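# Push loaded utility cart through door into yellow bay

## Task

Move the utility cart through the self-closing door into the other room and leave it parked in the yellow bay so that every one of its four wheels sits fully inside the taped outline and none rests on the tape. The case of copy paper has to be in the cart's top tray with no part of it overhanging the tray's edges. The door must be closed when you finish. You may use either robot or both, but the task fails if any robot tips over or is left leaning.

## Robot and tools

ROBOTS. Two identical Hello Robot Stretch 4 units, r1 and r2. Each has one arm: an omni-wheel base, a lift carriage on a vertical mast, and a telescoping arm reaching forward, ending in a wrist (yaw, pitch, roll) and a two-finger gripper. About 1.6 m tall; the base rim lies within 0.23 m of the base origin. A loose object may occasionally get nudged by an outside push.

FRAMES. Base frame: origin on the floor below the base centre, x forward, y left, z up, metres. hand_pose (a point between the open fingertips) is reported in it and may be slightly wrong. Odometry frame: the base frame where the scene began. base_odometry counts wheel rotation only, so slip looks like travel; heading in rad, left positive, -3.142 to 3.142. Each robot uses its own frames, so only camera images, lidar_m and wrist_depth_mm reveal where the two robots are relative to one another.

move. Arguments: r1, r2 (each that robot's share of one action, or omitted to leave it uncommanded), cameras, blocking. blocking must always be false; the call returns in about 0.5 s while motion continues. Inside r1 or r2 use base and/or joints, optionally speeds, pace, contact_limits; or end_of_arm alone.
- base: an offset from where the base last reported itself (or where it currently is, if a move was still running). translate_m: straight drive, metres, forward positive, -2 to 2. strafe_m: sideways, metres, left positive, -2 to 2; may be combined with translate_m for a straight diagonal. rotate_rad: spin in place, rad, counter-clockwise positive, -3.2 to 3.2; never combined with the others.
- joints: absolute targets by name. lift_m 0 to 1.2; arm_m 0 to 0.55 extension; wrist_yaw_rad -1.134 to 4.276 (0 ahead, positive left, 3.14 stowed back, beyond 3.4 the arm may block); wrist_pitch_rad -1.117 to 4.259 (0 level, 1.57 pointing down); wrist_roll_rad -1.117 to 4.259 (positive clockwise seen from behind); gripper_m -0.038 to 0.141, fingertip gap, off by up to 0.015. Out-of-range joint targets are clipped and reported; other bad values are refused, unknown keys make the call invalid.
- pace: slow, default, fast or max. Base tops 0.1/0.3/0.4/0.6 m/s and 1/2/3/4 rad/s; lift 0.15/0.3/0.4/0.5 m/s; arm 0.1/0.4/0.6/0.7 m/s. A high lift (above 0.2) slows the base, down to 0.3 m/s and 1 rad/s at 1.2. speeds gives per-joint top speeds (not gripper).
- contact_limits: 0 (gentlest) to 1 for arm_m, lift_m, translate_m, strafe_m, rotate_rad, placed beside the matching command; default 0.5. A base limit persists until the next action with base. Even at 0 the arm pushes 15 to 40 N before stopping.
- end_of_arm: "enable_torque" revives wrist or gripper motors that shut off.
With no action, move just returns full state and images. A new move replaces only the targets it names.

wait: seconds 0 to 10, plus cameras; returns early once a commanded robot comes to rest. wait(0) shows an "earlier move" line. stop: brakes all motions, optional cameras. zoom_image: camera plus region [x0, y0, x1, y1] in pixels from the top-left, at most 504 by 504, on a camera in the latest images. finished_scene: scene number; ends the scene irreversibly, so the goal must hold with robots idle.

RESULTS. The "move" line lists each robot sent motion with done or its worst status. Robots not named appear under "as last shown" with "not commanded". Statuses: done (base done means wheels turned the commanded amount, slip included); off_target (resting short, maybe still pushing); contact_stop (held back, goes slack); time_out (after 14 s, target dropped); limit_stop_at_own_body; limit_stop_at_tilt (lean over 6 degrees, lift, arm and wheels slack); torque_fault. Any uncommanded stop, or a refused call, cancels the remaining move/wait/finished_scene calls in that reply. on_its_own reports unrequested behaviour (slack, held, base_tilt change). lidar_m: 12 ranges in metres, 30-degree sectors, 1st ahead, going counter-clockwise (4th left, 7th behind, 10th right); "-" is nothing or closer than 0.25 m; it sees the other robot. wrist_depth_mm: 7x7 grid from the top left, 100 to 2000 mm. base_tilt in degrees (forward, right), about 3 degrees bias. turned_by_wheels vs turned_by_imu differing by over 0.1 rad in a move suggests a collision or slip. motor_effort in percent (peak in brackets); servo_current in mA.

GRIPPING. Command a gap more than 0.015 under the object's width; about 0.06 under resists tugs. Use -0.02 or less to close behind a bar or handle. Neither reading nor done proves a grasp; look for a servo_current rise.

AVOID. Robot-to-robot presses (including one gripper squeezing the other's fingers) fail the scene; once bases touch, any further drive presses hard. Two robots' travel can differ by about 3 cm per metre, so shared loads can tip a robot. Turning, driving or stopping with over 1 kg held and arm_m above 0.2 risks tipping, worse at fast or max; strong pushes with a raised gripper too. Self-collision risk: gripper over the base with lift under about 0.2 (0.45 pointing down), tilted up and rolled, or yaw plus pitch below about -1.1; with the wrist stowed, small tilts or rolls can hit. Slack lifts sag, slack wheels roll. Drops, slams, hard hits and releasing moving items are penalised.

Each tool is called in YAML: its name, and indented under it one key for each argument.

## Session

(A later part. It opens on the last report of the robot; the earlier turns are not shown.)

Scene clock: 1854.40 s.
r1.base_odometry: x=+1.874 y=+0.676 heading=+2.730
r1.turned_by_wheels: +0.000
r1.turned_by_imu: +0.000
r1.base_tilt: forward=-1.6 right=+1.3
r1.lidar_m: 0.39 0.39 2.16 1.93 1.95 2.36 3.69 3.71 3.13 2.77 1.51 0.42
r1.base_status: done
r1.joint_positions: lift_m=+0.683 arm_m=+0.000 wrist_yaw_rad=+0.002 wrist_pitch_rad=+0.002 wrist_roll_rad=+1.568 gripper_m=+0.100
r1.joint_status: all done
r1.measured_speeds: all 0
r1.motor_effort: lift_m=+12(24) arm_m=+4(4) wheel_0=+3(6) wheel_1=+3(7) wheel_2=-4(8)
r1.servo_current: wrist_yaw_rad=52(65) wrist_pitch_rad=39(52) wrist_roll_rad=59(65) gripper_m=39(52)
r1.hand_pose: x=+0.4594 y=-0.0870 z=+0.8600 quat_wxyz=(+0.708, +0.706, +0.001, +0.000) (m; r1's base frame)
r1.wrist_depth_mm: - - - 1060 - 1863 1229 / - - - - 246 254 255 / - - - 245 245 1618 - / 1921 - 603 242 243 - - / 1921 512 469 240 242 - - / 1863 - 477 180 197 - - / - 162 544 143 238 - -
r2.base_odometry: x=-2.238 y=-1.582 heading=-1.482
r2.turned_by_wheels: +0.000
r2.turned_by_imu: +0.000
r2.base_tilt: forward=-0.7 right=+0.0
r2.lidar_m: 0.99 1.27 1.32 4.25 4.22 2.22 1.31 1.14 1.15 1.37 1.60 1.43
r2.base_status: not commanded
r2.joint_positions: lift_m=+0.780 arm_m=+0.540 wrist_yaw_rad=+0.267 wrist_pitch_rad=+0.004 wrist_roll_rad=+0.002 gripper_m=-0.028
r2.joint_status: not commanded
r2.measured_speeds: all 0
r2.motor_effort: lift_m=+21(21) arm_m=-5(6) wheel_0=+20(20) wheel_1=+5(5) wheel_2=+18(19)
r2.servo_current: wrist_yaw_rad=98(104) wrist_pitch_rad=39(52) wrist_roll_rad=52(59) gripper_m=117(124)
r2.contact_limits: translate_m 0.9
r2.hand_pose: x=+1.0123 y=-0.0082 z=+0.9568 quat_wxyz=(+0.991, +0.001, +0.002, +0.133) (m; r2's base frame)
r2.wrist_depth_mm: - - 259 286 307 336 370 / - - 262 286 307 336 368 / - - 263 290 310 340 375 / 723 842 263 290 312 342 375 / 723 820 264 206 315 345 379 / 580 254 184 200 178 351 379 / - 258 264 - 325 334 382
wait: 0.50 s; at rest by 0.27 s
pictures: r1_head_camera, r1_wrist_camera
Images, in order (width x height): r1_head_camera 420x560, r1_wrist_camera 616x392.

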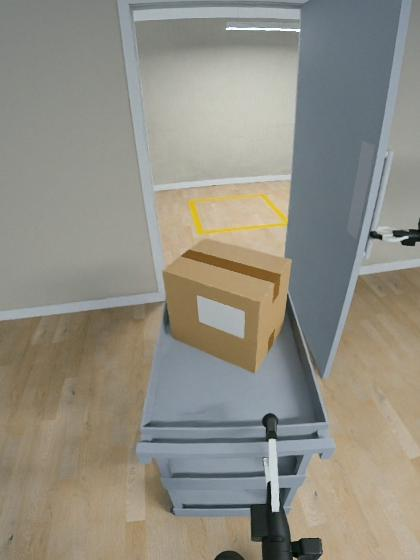

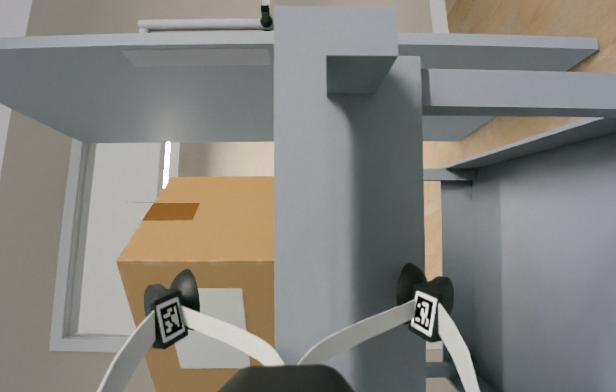

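move:
  blocking: false
  r1: {"base":{"translate_m":0.03},"pace":"slow"}
  cameras: []

wait:
  seconds: 1.5
  cameras: []

move:
  blocking: false
  r1: {"joints":{"gripper_m":-0.035}}
  cameras: []

wait:
  seconds: 3
  cameras: ["r1_head_camera","r1_wrist_camera","r2_head_camera"]

Scene clock: 1862.27 s.
move: r1 moving
r1.base_odometry: x=+1.863 y=+0.681 heading=+2.729
r1.turned_by_wheels: +0.000
r1.turned_by_imu: -0.001
r1.base_tilt: forward=-1.6 right=+1.3
r1.lidar_m: 0.38 0.41 2.17 1.94 1.95 2.37 3.70 3.72 3.12 2.79 1.50 0.44
r1.base_status: translate_m moving
r1.joint_positions: lift_m=+0.683 arm_m=+0.000 wrist_yaw_rad=-0.001 wrist_pitch_rad=+0.002 wrist_roll_rad=+1.568 gripper_m=+0.100
r1.joint_status: not commanded
r1.measured_speeds: translate_m=+0.048 strafe_m=+0.001 rotate_rad=-0.002 lift_m=+0.000 arm_m=+0.000 wrist_yaw_rad=-0.005 wrist_pitch_rad=+0.000 wrist_roll_rad=+0.000
r1.motor_effort: lift_m=+12(13) arm_m=+4(4) wheel_0=+5(6) wheel_1=+3(7) wheel_2=-10(10)
r1.servo_current: wrist_yaw_rad=52(65) wrist_pitch_rad=39(46) wrist_roll_rad=52(65) gripper_m=39(46)
r1.hand_pose: x=+0.4592 y=-0.0878 z=+0.8600 quat_wxyz=(+0.708, +0.706, +0.000, -0.001) (m; r1's base frame)
r1.wrist_depth_mm: - - - 189 - 1863 1160 / - - - - 250 257 257 / - - - 246 246 1661 1229 / 1921 - 609 243 244 - - / 1863 496 477 240 240 - - / 1921 - 477 180 195 - - / - 163 539 142 237 - -
r2: as last shown
r2.lidar_m: 0.98 1.25 1.32 4.22 4.21 2.18 1.29 1.14 1.13 1.36 1.60 1.44
r2.motor_effort: lift_m=+21(21) arm_m=-6(6) wheel_0=+20(20) wheel_1=+4(5) wheel_2=+18(19)
r2.servo_current: wrist_yaw_rad=98(111) wrist_pitch_rad=46(46) wrist_roll_rad=52(52) gripper_m=117(124)
r2.contact_limits: translate_m 0.9
r2.wrist_depth_mm: - - 260 285 306 336 368 / - - 260 287 309 338 370 / - - 263 289 310 342 373 / 707 842 263 290 312 345 377 / 715 798 265 206 314 345 377 / 574 254 184 200 179 351 377 / - 258 264 - 327 334 384
pictures: none
No camera images: "cameras" was empty.

Scene clock: 1863.13 s.
earlier move: r1 done
r1.base_odometry: x=+1.847 y=+0.688 heading=+2.730
r1.turned_by_wheels: +0.001
r1.turned_by_imu: +0.001
r1.base_tilt: forward=-1.6 right=+1.3
r1.lidar_m: 0.40 0.40 2.16 1.93 1.95 2.36 3.72 3.74 3.12 2.79 1.46 0.45
r1.base_status: done
r1.joint_positions: lift_m=+0.683 arm_m=+0.000 wrist_yaw_rad=-0.002 wrist_pitch_rad=+0.002 wrist_roll_rad=+1.568 gripper_m=+0.100
r1.joint_status: not commanded
r1.measured_speeds: all 0
r1.motor_effort: lift_m=+12(13) arm_m=+4(4) wheel_0=+3(6) wheel_1=+4(7) wheel_2=-3(10)
r1.servo_current: wrist_yaw_rad=46(65) wrist_pitch_rad=39(46) wrist_roll_rad=52(65) gripper_m=46(46)
r1.hand_pose: x=+0.4591 y=-0.0879 z=+0.8600 quat_wxyz=(+0.708, +0.706, +0.000, -0.001) (m; r1's base frame)
r1.wrist_depth_mm: - - 1078 191 252 1863 1229 / - - - - 251 258 260 / 1863 - - 246 247 1618 - / 1921 - 609 243 244 - - / 1808 512 473 241 241 - - / 1808 - 477 181 196 - - / - 162 535 143 237 - -
r2.base_odometry: x=-2.238 y=-1.582 heading=-1.482
r2.turned_by_wheels: +0.000
r2.turned_by_imu: +0.000
r2.base_tilt: forward=-0.6 right=+0.1
r2.lidar_m: 0.96 1.24 1.31 4.23 4.21 2.22 1.31 1.15 1.14 1.39 1.60 1.45
r2.base_status: not commanded
r2.joint_positions: lift_m=+0.780 arm_m=+0.540 wrist_yaw_rad=+0.267 wrist_pitch_rad=+0.004 wrist_roll_rad=+0.002 gripper_m=-0.028
r2.joint_status: not commanded
r2.measured_speeds: all 0
r2.motor_effort: lift_m=+21(21) arm_m=-6(6) wheel_0=+20(20) wheel_1=+5(5) wheel_2=+18(19)
r2.servo_current: wrist_yaw_rad=98(111) wrist_pitch_rad=46(52) wrist_roll_rad=59(59) gripper_m=117(130)
r2.contact_limits: translate_m 0.9
r2.hand_pose: x=+1.0123 y=-0.0082 z=+0.9568 quat_wxyz=(+0.991, +0.001, +0.002, +0.133) (m; r2's base frame)
r2.wrist_depth_mm: - - 259 285 307 338 370 / - - 263 287 309 338 368 / - - 263 289 310 340 373 / 691 820 264 290 309 342 373 / 699 788 264 206 314 345 375 / 574 254 184 200 179 353 377 / - 155 263 - 325 336 382
wait: 0.87 of 1.5 s (r1 has come to rest)
pictures: none
No camera images: "cameras" was empty.

Scene clock: 1863.63 s.
move: r1 moving
r1.base_odometry: x=+1.847 y=+0.688 heading=+2.730
r1.turned_by_wheels: +0.000
r1.turned_by_imu: +0.000
r1.base_tilt: forward=-1.6 right=+1.3
r1.lidar_m: 0.38 0.41 2.16 1.93 1.93 2.38 3.73 3.74 3.13 2.77 1.47 0.43
r1.base_status: not commanded
r1.joint_positions: lift_m=+0.682 arm_m=+0.000 wrist_yaw_rad=-0.002 wrist_pitch_rad=+0.003 wrist_roll_rad=+1.568 gripper_m=+0.084
r1.joint_status: gripper_m moving
r1.measured_speeds: translate_m=+0.000 strafe_m=+0.000 rotate_rad=+0.000 lift_m=+0.000 arm_m=+0.000 wrist_yaw_rad=+0.000 wrist_pitch_rad=+0.008 wrist_roll_rad=+0.000
r1.motor_effort: lift_m=+12(13) arm_m=+4(4) wheel_0=+2(3) wheel_1=+3(4) wheel_2=-3(3)
r1.servo_current: wrist_yaw_rad=39(59) wrist_pitch_rad=46(46) wrist_roll_rad=46(65) gripper_m=104(104)
r1.hand_pose: x=+0.4591 y=-0.0879 z=+0.8599 quat_wxyz=(+0.708, +0.706, +0.000, -0.002) (m; r1's base frame)
r1.wrist_depth_mm: - - 1060 191 253 1863 1205 / - - - 248 253 260 260 / 1983 - - 247 249 1661 - / 1983 - 603 246 245 - - / 1808 488 469 241 243 - - / 1863 - 214 181 198 - - / - 154 539 139 237 - -
r2: as last shown
r2.base_tilt: forward=-0.7 right=+0.0
r2.lidar_m: 0.97 1.26 1.32 4.26 4.21 2.19 1.32 1.14 1.15 1.37 1.61 1.41
r2.motor_effort: lift_m=+21(21) arm_m=-6(6) wheel_0=+19(20) wheel_1=+4(5) wheel_2=+18(19)
r2.servo_current: wrist_yaw_rad=104(104) wrist_pitch_rad=46(46) wrist_roll_rad=52(59) gripper_m=117(124)
r2.contact_limits: translate_m 0.9
r2.wrist_depth_mm: - - 260 286 307 338 368 / - - 260 287 309 340 370 / - - 263 290 309 340 373 / 699 820 263 290 312 342 375 / 691 788 265 205 312 343 375 / 580 254 184 200 179 351 382 / - 155 264 - 325 334 382
pictures: none
No camera images: "cameras" was empty.

Scene clock: 1865.17 s.
earlier move: r1 done
r1.base_odometry: x=+1.847 y=+0.688 heading=+2.730
r1.turned_by_wheels: +0.000
r1.turned_by_imu: +0.000
r1.base_tilt: forward=-1.6 right=+1.3
r1.lidar_m: 0.38 0.41 2.16 1.93 1.96 2.36 3.73 3.72 3.12 2.80 1.46 0.44
r1.base_status: not commanded
r1.joint_positions: lift_m=+0.682 arm_m=+0.000 wrist_yaw_rad=-0.002 wrist_pitch_rad=+0.003 wrist_roll_rad=+1.568 gripper_m=-0.034
r1.joint_status: all done
r1.measured_speeds: all 0
r1.motor_effort: lift_m=+13(13) arm_m=-3(4) wheel_0=+1(3) wheel_1=+3(4) wheel_2=+0(3)
r1.servo_current: wrist_yaw_rad=26(65) wrist_pitch_rad=39(52) wrist_roll_rad=52(72) gripper_m=72(208)
r1.hand_pose: x=+0.4591 y=-0.0879 z=+0.8598 quat_wxyz=(+0.708, +0.706, +0.000, -0.002) (m; r1's base frame)
r1.wrist_depth_mm: - 1042 1042 - 237 244 - / - - - 236 236 248 1098 / 1863 - - 235 235 1618 - / 1863 - 554 173 235 - - / 1863 466 462 172 233 - - / 1808 512 207 191 181 - - / - 140 549 144 231 132 -
r2.base_odometry: x=-2.238 y=-1.582 heading=-1.482
r2.turned_by_wheels: +0.000
r2.turned_by_imu: +0.000
r2.base_tilt: forward=-0.7 right=+0.0
r2.lidar_m: 0.98 1.26 1.32 4.25 4.23 2.18 1.31 1.14 1.14 1.36 1.59 1.44
r2.base_status: not commanded
r2.joint_positions: lift_m=+0.780 arm_m=+0.540 wrist_yaw_rad=+0.267 wrist_pitch_rad=+0.004 wrist_roll_rad=+0.002 gripper_m=-0.028
r2.joint_status: not commanded
r2.measured_speeds: all 0
r2.motor_effort: lift_m=+21(21) arm_m=-6(6) wheel_0=+20(20) wheel_1=+4(5) wheel_2=+18(19)
r2.servo_current: wrist_yaw_rad=98(117) wrist_pitch_rad=46(52) wrist_roll_rad=52(65) gripper_m=117(124)
r2.contact_limits: translate_m 0.9
r2.hand_pose: x=+1.0123 y=-0.0082 z=+0.9568 quat_wxyz=(+0.991, +0.001, +0.002, +0.133) (m; r2's base frame)
r2.wrist_depth_mm: - - 259 286 307 336 370 / - - 262 287 309 338 368 / - - 262 290 309 340 373 / 707 820 264 290 312 342 375 / 699 778 264 206 314 343 377 / 580 256 185 200 179 353 382 / - 154 264 - 325 334 382
wait: 1.53 of 3 s (r1 has come to rest)
pictures: r1_head_camera, r1_wrist_camera, r2_head_camera
Images, in order (width x height): r1_head_camera 420x560, r1_wrist_camera 616x392, r2_head_camera 420x560.

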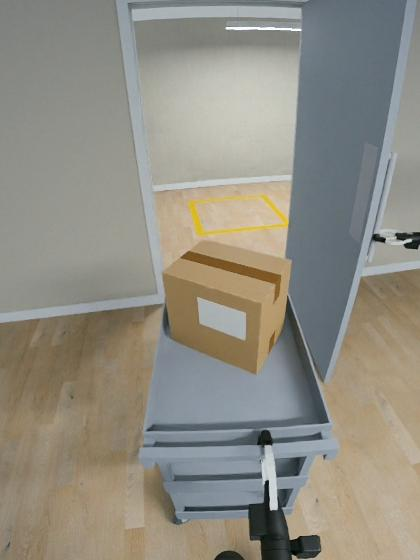

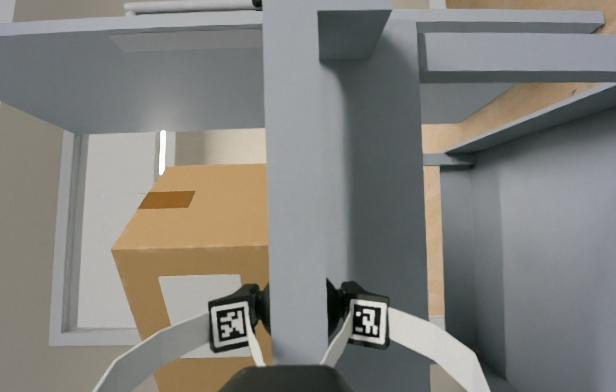

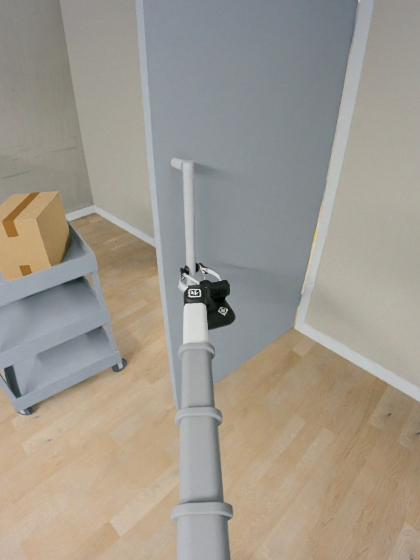

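move:
  blocking: false
  r1: {"base":{"translate_m":0.45},"pace":"slow"}
  cameras: []

wait:
  seconds: 6
  cameras: ["r1_head_camera"]

Scene clock: 1886.67 s.
move: r1 moving
r1.base_odometry: x=+1.835 y=+0.693 heading=+2.730
r1.turned_by_wheels: +0.000
r1.turned_by_imu: +0.000
r1.base_tilt: forward=-1.6 right=+1.2
r1.lidar_m: 0.35 0.38 2.17 1.94 1.97 2.37 3.74 3.77 3.13 2.79 1.46 0.43
r1.base_status: translate_m moving
r1.joint_positions: lift_m=+0.682 arm_m=+0.000 wrist_yaw_rad=-0.002 wrist_pitch_rad=+0.005 wrist_roll_rad=+1.568 gripper_m=-0.034
r1.joint_status: not commanded
r1.measured_speeds: translate_m=+0.051 strafe_m=-0.001 rotate_rad=+0.002 lift_m=+0.000 arm_m=+0.000 wrist_yaw_rad=+0.000 wrist_pitch_rad=+0.010 wrist_roll_rad=+0.000
r1.motor_effort: lift_m=+15(15) arm_m=+4(4) wheel_0=+7(8) wheel_1=+4(6) wheel_2=-7(8)
r1.servo_current: wrist_yaw_rad=33(52) wrist_pitch_rad=46(52) wrist_roll_rad=59(59) gripper_m=59(72)
r1.hand_pose: x=+0.4591 y=-0.0879 z=+0.8592 quat_wxyz=(+0.708, +0.706, +0.001, -0.002) (m; r1's base frame)
r1.wrist_depth_mm: - 1042 1060 - 241 247 248 / - - - - 237 266 268 / 1921 - - 233 235 1576 - / 1921 - 574 232 232 - - / 1863 469 462 229 231 - - / 1808 484 462 168 182 - - / - 139 530 - 225 128 -
r2: as last shown
r2.base_tilt: forward=-0.6 right=+0.0
r2.lidar_m: 1.00 1.26 1.32 4.23 4.20 2.22 1.34 1.13 1.14 1.38 1.60 1.41
r2.motor_effort: lift_m=+21(21) arm_m=-6(6) wheel_0=+19(20) wheel_1=+4(5) wheel_2=+18(19)
r2.servo_current: wrist_yaw_rad=98(104) wrist_pitch_rad=46(46) wrist_roll_rad=39(59) gripper_m=117(124)
r2.contact_limits: translate_m 0.9
r2.wrist_depth_mm: - - 260 286 307 336 368 / - - 262 287 309 338 370 / - - 263 289 309 340 370 / 699 831 263 291 312 340 377 / 699 778 265 206 312 345 377 / 580 253 184 200 179 353 377 / - 154 265 - 325 336 382
pictures: none
No camera images: "cameras" was empty.

Scene clock: 1891.93 s.
earlier move: r1 done
r1.base_odometry: x=+1.434 y=+0.868 heading=+2.730
r1.turned_by_wheels: +0.000
r1.turned_by_imu: -0.002
r1.base_tilt: forward=-1.6 right=+1.3
r1.lidar_m: 0.37 0.38 2.01 2.01 2.04 2.45 4.18 4.16 3.04 1.35 1.13 0.43
r1.base_status: done
r1.joint_positions: lift_m=+0.682 arm_m=+0.000 wrist_yaw_rad=-0.003 wrist_pitch_rad=+0.005 wrist_roll_rad=+1.568 gripper_m=-0.034
r1.joint_status: not commanded
r1.measured_speeds: all 0
r1.motor_effort: lift_m=+15(15) arm_m=+4(4) wheel_0=+1(8) wheel_1=+2(6) wheel_2=-4(11)
r1.servo_current: wrist_yaw_rad=46(72) wrist_pitch_rad=39(52) wrist_roll_rad=46(65) gripper_m=59(72)
r1.hand_pose: x=+0.4590 y=-0.0882 z=+0.8592 quat_wxyz=(+0.708, +0.706, +0.001, -0.003) (m; r1's base frame)
r1.wrist_depth_mm: - - - - 252 - - / - - - 245 247 257 264 / - - - 239 241 1708 - / - - 640 235 237 - - / - 500 480 229 231 - - / - 469 452 171 181 - - / - 488 492 130 223 128 -
r2.base_odometry: x=-2.238 y=-1.582 heading=-1.482
r2.turned_by_wheels: +0.000
r2.turned_by_imu: +0.001
r2.base_tilt: forward=-0.7 right=+0.0
r2.lidar_m: 0.97 1.27 1.39 4.22 4.21 2.18 1.30 1.14 1.17 1.37 1.60 1.45
r2.base_status: not commanded
r2.joint_positions: lift_m=+0.780 arm_m=+0.540 wrist_yaw_rad=+0.267 wrist_pitch_rad=+0.004 wrist_roll_rad=+0.002 gripper_m=-0.028
r2.joint_status: not commanded
r2.measured_speeds: all 0
r2.motor_effort: lift_m=+21(21) arm_m=-6(6) wheel_0=+19(20) wheel_1=+4(5) wheel_2=+18(19)
r2.servo_current: wrist_yaw_rad=104(111) wrist_pitch_rad=39(52) wrist_roll_rad=52(65) gripper_m=111(130)
r2.contact_limits: translate_m 0.9
r2.hand_pose: x=+1.0123 y=-0.0082 z=+0.9568 quat_wxyz=(+0.991, +0.001, +0.002, +0.133) (m; r2's base frame)
r2.wrist_depth_mm: - - 259 287 307 336 370 / - - 262 287 310 338 368 / - - 263 289 310 342 370 / - - 263 290 310 342 375 / - 597 264 205 314 343 377 / 564 585 183 200 179 349 379 / - 150 263 - 327 334 379
wait: 5.27 of 6 s (r1 has come to rest)
pictures: r1_head_camera
Images, in order (width x height): r1_head_camera 420x560.

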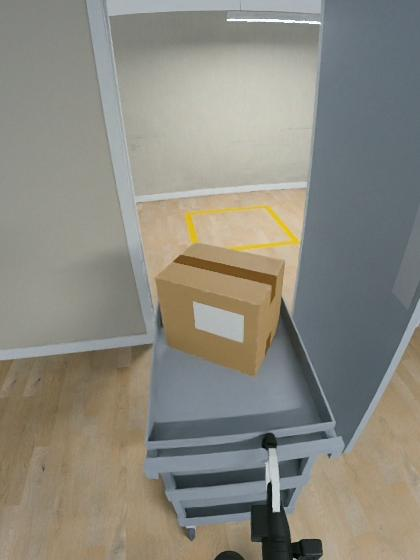

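move:
  blocking: false
  r1: {"base":{"translate_m":0.3,"strafe_m":0.09},"pace":"slow"}
  cameras: []

wait:
  seconds: 5
  cameras: ["r1_head_camera"]

Scene clock: 1899.10 s.
move: r1 moving
r1.base_odometry: x=+1.421 y=+0.870 heading=+2.730
r1.turned_by_wheels: +0.000
r1.turned_by_imu: +0.000
r1.base_tilt: forward=-1.6 right=+1.3
r1.lidar_m: 0.35 0.37 1.99 2.02 2.02 2.47 4.22 4.18 3.02 1.34 1.10 0.44
r1.base_status: translate_m moving; strafe_m moving
r1.joint_positions: lift_m=+0.682 arm_m=+0.000 wrist_yaw_rad=-0.003 wrist_pitch_rad=+0.005 wrist_roll_rad=+1.568 gripper_m=-0.034
r1.joint_status: not commanded
r1.measured_speeds: translate_m=+0.049 strafe_m=+0.014 rotate_rad=+0.000 lift_m=+0.000 arm_m=+0.000 wrist_yaw_rad=+0.000 wrist_pitch_rad=+0.000 wrist_roll_rad=+0.000
r1.motor_effort: lift_m=+15(15) arm_m=+4(4) wheel_0=+1(4) wheel_1=+5(6) wheel_2=-8(10)
r1.servo_current: wrist_yaw_rad=33(72) wrist_pitch_rad=39(46) wrist_roll_rad=33(59) gripper_m=59(65)
r1.hand_pose: x=+0.4590 y=-0.0882 z=+0.8592 quat_wxyz=(+0.708, +0.706, +0.001, -0.003) (m; r1's base frame)
r1.wrist_depth_mm: - - - - 250 - - / - - - 245 248 257 266 / - - - 242 243 1708 - / - - 647 235 237 - - / - 508 480 229 231 - - / - 466 206 183 180 - - / - 484 492 130 222 128 -
r2: as last shown
r2.turned_by_imu: +0.000
r2.base_tilt: forward=-0.6 right=+0.0
r2.lidar_m: 1.00 1.26 1.37 4.27 4.20 2.19 1.32 1.13 1.15 1.39 1.59 1.46
r2.motor_effort: lift_m=+21(21) arm_m=-6(6) wheel_0=+20(20) wheel_1=+4(5) wheel_2=+18(19)
r2.servo_current: wrist_yaw_rad=85(104) wrist_pitch_rad=39(46) wrist_roll_rad=46(59) gripper_m=117(124)
r2.contact_limits: translate_m 0.9
r2.wrist_depth_mm: - - 260 287 307 336 370 / - - 262 287 309 340 370 / - - 264 289 310 340 370 / - - 262 290 312 343 375 / - 603 264 206 314 343 377 / 559 585 185 200 179 351 377 / 1863 150 264 - 327 336 379
pictures: none
No camera images: "cameras" was empty.

Scene clock: 1902.97 s.
earlier move: r1 done
r1.base_odometry: x=+1.124 y=+0.906 heading=+2.730
r1.turned_by_wheels: +0.000
r1.turned_by_imu: +0.000
r1.base_tilt: forward=-1.6 right=+1.3
r1.lidar_m: 0.38 0.38 1.65 1.98 2.00 2.42 - 4.49 3.05 1.14 0.81 0.39
r1.base_status: done
r1.joint_positions: lift_m=+0.682 arm_m=+0.000 wrist_yaw_rad=-0.003 wrist_pitch_rad=+0.005 wrist_roll_rad=+1.568 gripper_m=-0.034
r1.joint_status: not commanded
r1.measured_speeds: all 0
r1.motor_effort: lift_m=+15(15) arm_m=+4(4) wheel_0=+3(5) wheel_1=+3(8) wheel_2=-3(10)
r1.servo_current: wrist_yaw_rad=46(72) wrist_pitch_rad=46(59) wrist_roll_rad=59(72) gripper_m=59(65)
r1.hand_pose: x=+0.4590 y=-0.0882 z=+0.8592 quat_wxyz=(+0.708, +0.706, +0.001, -0.003) (m; r1's base frame)
r1.wrist_depth_mm: - - - - 231 238 239 / - - - 229 230 1397 394 / - - - 229 229 - - / - - 535 229 228 - - / - 462 462 168 229 - - / - 517 206 168 180 - - / - 585 544 129 227 128 -
r2.base_odometry: x=-2.238 y=-1.582 heading=-1.482
r2.turned_by_wheels: +0.000
r2.turned_by_imu: +0.001
r2.base_tilt: forward=-0.6 right=+0.1
r2.lidar_m: 0.96 1.39 3.59 4.22 4.21 2.21 1.31 1.13 1.15 1.37 1.60 1.42
r2.base_status: not commanded
r2.joint_positions: lift_m=+0.780 arm_m=+0.540 wrist_yaw_rad=+0.267 wrist_pitch_rad=+0.004 wrist_roll_rad=+0.002 gripper_m=-0.028
r2.joint_status: not commanded
r2.measured_speeds: all 0
r2.motor_effort: lift_m=+21(21) arm_m=-6(6) wheel_0=+20(20) wheel_1=+4(5) wheel_2=+19(19)
r2.servo_current: wrist_yaw_rad=104(111) wrist_pitch_rad=46(52) wrist_roll_rad=46(59) gripper_m=111(130)
r2.contact_limits: translate_m 0.9
r2.hand_pose: x=+1.0123 y=-0.0082 z=+0.9568 quat_wxyz=(+0.991, +0.001, +0.002, +0.133) (m; r2's base frame)
r2.wrist_depth_mm: - - 259 285 307 338 368 / - - 262 287 312 338 370 / - - 263 290 310 342 375 / - - 264 290 312 343 375 / 854 809 264 206 314 343 377 / - - 185 200 179 351 377 / - 259 265 - 325 336 382
wait: 3.87 of 5 s (r1 has come to rest)
pictures: r1_head_camera
Images, in order (width x height): r1_head_camera 420x560.

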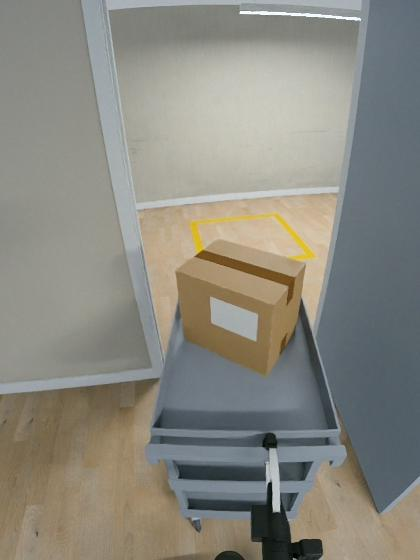

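wait:
  seconds: 0.1
  cameras: ["r1_head_camera"]

Scene clock: 1932.63 s.
r1.base_odometry: x=+1.124 y=+0.906 heading=+2.730
r1.turned_by_wheels: +0.000
r1.turned_by_imu: +0.000
r1.base_tilt: forward=-1.6 right=+1.2
r1.lidar_m: 0.38 0.42 1.63 1.98 2.00 2.42 - 4.51 3.07 1.20 0.80 0.43
r1.base_status: done
r1.joint_positions: lift_m=+0.682 arm_m=+0.000 wrist_yaw_rad=-0.003 wrist_pitch_rad=+0.005 wrist_roll_rad=+1.568 gripper_m=-0.034
r1.joint_status: not commanded
r1.measured_speeds: all 0
r1.motor_effort: lift_m=+15(15) arm_m=+4(4) wheel_0=+3(5) wheel_1=+2(8) wheel_2=-3(10)
r1.servo_current: wrist_yaw_rad=46(72) wrist_pitch_rad=39(59) wrist_roll_rad=33(72) gripper_m=59(65)
r1.hand_pose: x=+0.4590 y=-0.0882 z=+0.8592 quat_wxyz=(+0.708, +0.706, +0.001, -0.003) (m; r1's base frame)
r1.wrist_depth_mm: - - - - 231 238 238 / - - - 229 229 1397 394 / - - - 229 229 - - / - - 530 229 229 - - / - 462 462 167 230 - - / - 521 206 167 180 - - / - 580 549 129 229 128 -
r2.base_odometry: x=-2.238 y=-1.582 heading=-1.482
r2.turned_by_wheels: +0.000
r2.turned_by_imu: +0.000
r2.base_tilt: forward=-0.7 right=+0.0
r2.lidar_m: 0.99 1.39 3.61 4.26 4.21 2.20 1.29 1.14 1.13 1.38 1.61 1.42
r2.base_status: not commanded
r2.joint_positions: lift_m=+0.780 arm_m=+0.540 wrist_yaw_rad=+0.267 wrist_pitch_rad=+0.004 wrist_roll_rad=+0.002 gripper_m=-0.028
r2.joint_status: not commanded
r2.measured_speeds: all 0
r2.motor_effort: lift_m=+21(21) arm_m=-6(6) wheel_0=+20(20) wheel_1=+4(5) wheel_2=+18(19)
r2.servo_current: wrist_yaw_rad=104(111) wrist_pitch_rad=39(52) wrist_roll_rad=39(59) gripper_m=124(130)
r2.contact_limits: translate_m 0.9
r2.hand_pose: x=+1.0123 y=-0.0082 z=+0.9568 quat_wxyz=(+0.991, +0.001, +0.002, +0.133) (m; r2's base frame)
r2.wrist_depth_mm: - - 259 285 309 338 368 / - - 260 286 309 338 368 / - - 262 289 309 340 370 / - - 263 290 310 342 373 / 878 809 264 206 312 343 377 / - - 183 200 179 353 379 / - 258 264 - 325 332 382
wait: 0.10 s; at rest from the start
pictures: r1_head_camera
Images, in order (width x height): r1_head_camera 420x560.

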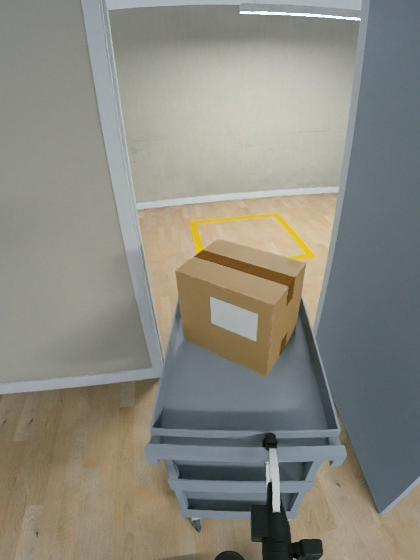

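move:
  r1: {"base":{"translate_m":0.2,"strafe_m":0.1},"pace":"slow"}
  blocking: false
  cameras: []

wait:
  seconds: 6
  cameras: ["r1_head_camera"]

Scene clock: 1953.83 s.
move: r1 moving
r1.base_odometry: x=+1.110 y=+0.905 heading=+2.730
r1.turned_by_wheels: +0.000
r1.turned_by_imu: +0.000
r1.base_tilt: forward=-1.6 right=+1.3
r1.lidar_m: 0.39 0.39 1.64 1.97 2.01 2.42 - 4.52 3.05 1.18 0.80 0.43
r1.base_status: translate_m moving; strafe_m moving
r1.joint_positions: lift_m=+0.682 arm_m=+0.000 wrist_yaw_rad=-0.003 wrist_pitch_rad=+0.005 wrist_roll_rad=+1.568 gripper_m=-0.034
r1.joint_status: not commanded
r1.measured_speeds: translate_m=+0.049 strafe_m=+0.024 rotate_rad=-0.001 lift_m=+0.000 arm_m=+0.000 wrist_yaw_rad=+0.000 wrist_pitch_rad=+0.000 wrist_roll_rad=+0.000
r1.motor_effort: lift_m=+15(15) arm_m=+4(4) wheel_0=+2(5) wheel_1=+4(7) wheel_2=-9(9)
r1.servo_current: wrist_yaw_rad=39(72) wrist_pitch_rad=46(52) wrist_roll_rad=52(52) gripper_m=52(65)
r1.hand_pose: x=+0.4590 y=-0.0882 z=+0.8592 quat_wxyz=(+0.708, +0.706, +0.001, -0.003) (m; r1's base frame)
r1.wrist_depth_mm: - - - - 230 236 240 / - - - 229 229 1499 484 / - - - 228 229 - - / - - 535 229 229 - - / - 459 459 228 229 - - / - 517 205 168 180 - - / - - 544 133 228 128 -
r2: as last shown
r2.base_tilt: forward=-0.6 right=+0.0
r2.lidar_m: 0.98 1.40 3.62 4.22 4.22 2.23 1.32 1.14 1.16 1.35 1.61 1.44
r2.motor_effort: lift_m=+21(21) arm_m=-5(6) wheel_0=+19(20) wheel_1=+5(5) wheel_2=+19(19)
r2.servo_current: wrist_yaw_rad=98(104) wrist_pitch_rad=46(46) wrist_roll_rad=46(52) gripper_m=124(124)
r2.contact_limits: translate_m 0.9
r2.wrist_depth_mm: - - 259 286 307 338 368 / - - 260 287 309 338 370 / - - 263 291 310 340 373 / - - 264 289 312 342 377 / - 798 264 206 314 345 377 / - - 185 200 179 351 377 / - 258 263 - 325 336 382
pictures: none
No camera images: "cameras" was empty.

Scene clock: 1956.73 s.
earlier move: r1 done
r1.base_odometry: x=+0.901 y=+0.894 heading=+2.730
r1.turned_by_wheels: +0.000
r1.turned_by_imu: +0.000
r1.base_tilt: forward=-1.6 right=+1.3
r1.lidar_m: 0.40 0.44 1.37 1.91 1.94 2.37 - 4.71 3.14 1.09 0.80 0.41
r1.base_status: done
r1.joint_positions: lift_m=+0.682 arm_m=+0.000 wrist_yaw_rad=-0.003 wrist_pitch_rad=+0.005 wrist_roll_rad=+1.568 gripper_m=-0.034
r1.joint_status: not commanded
r1.measured_speeds: all 0
r1.motor_effort: lift_m=+15(15) arm_m=+4(4) wheel_0=+3(5) wheel_1=+3(7) wheel_2=-4(9)
r1.servo_current: wrist_yaw_rad=65(72) wrist_pitch_rad=52(52) wrist_roll_rad=52(65) gripper_m=59(65)
r1.hand_pose: x=+0.4590 y=-0.0882 z=+0.8591 quat_wxyz=(+0.708, +0.706, +0.001, -0.003) (m; r1's base frame)
r1.wrist_depth_mm: - - - 151 209 216 217 / - - - 211 213 1537 - / - - 554 213 216 - - / - 477 452 160 220 - - / - 496 488 163 225 - - / - - 206 167 180 - - / - - - 129 234 128 -
r2.base_odometry: x=-2.238 y=-1.582 heading=-1.482
r2.turned_by_wheels: +0.000
r2.turned_by_imu: +0.000
r2.base_tilt: forward=-0.6 right=+0.0
r2.lidar_m: 0.98 1.52 3.62 4.25 4.20 2.19 1.33 1.15 1.15 1.36 1.60 1.42
r2.base_status: not commanded
r2.joint_positions: lift_m=+0.780 arm_m=+0.540 wrist_yaw_rad=+0.267 wrist_pitch_rad=+0.004 wrist_roll_rad=+0.002 gripper_m=-0.028
r2.joint_status: not commanded
r2.measured_speeds: all 0
r2.motor_effort: lift_m=+21(21) arm_m=-5(6) wheel_0=+20(20) wheel_1=+5(5) wheel_2=+19(19)
r2.servo_current: wrist_yaw_rad=98(124) wrist_pitch_rad=39(52) wrist_roll_rad=46(59) gripper_m=130(130)
r2.contact_limits: translate_m 0.9
r2.hand_pose: x=+1.0123 y=-0.0082 z=+0.9568 quat_wxyz=(+0.991, +0.001, +0.002, +0.133) (m; r2's base frame)
r2.wrist_depth_mm: - - 259 286 307 338 368 / - - 259 286 309 340 368 / - - 263 290 310 340 373 / 931 991 264 289 312 342 375 / 854 - 264 206 312 343 375 / - - 184 200 179 353 379 / 878 258 264 - 325 334 382
wait: 2.90 of 6 s (r1 has come to rest)
pictures: r1_head_camera
Images, in order (width x height): r1_head_camera 420x560.

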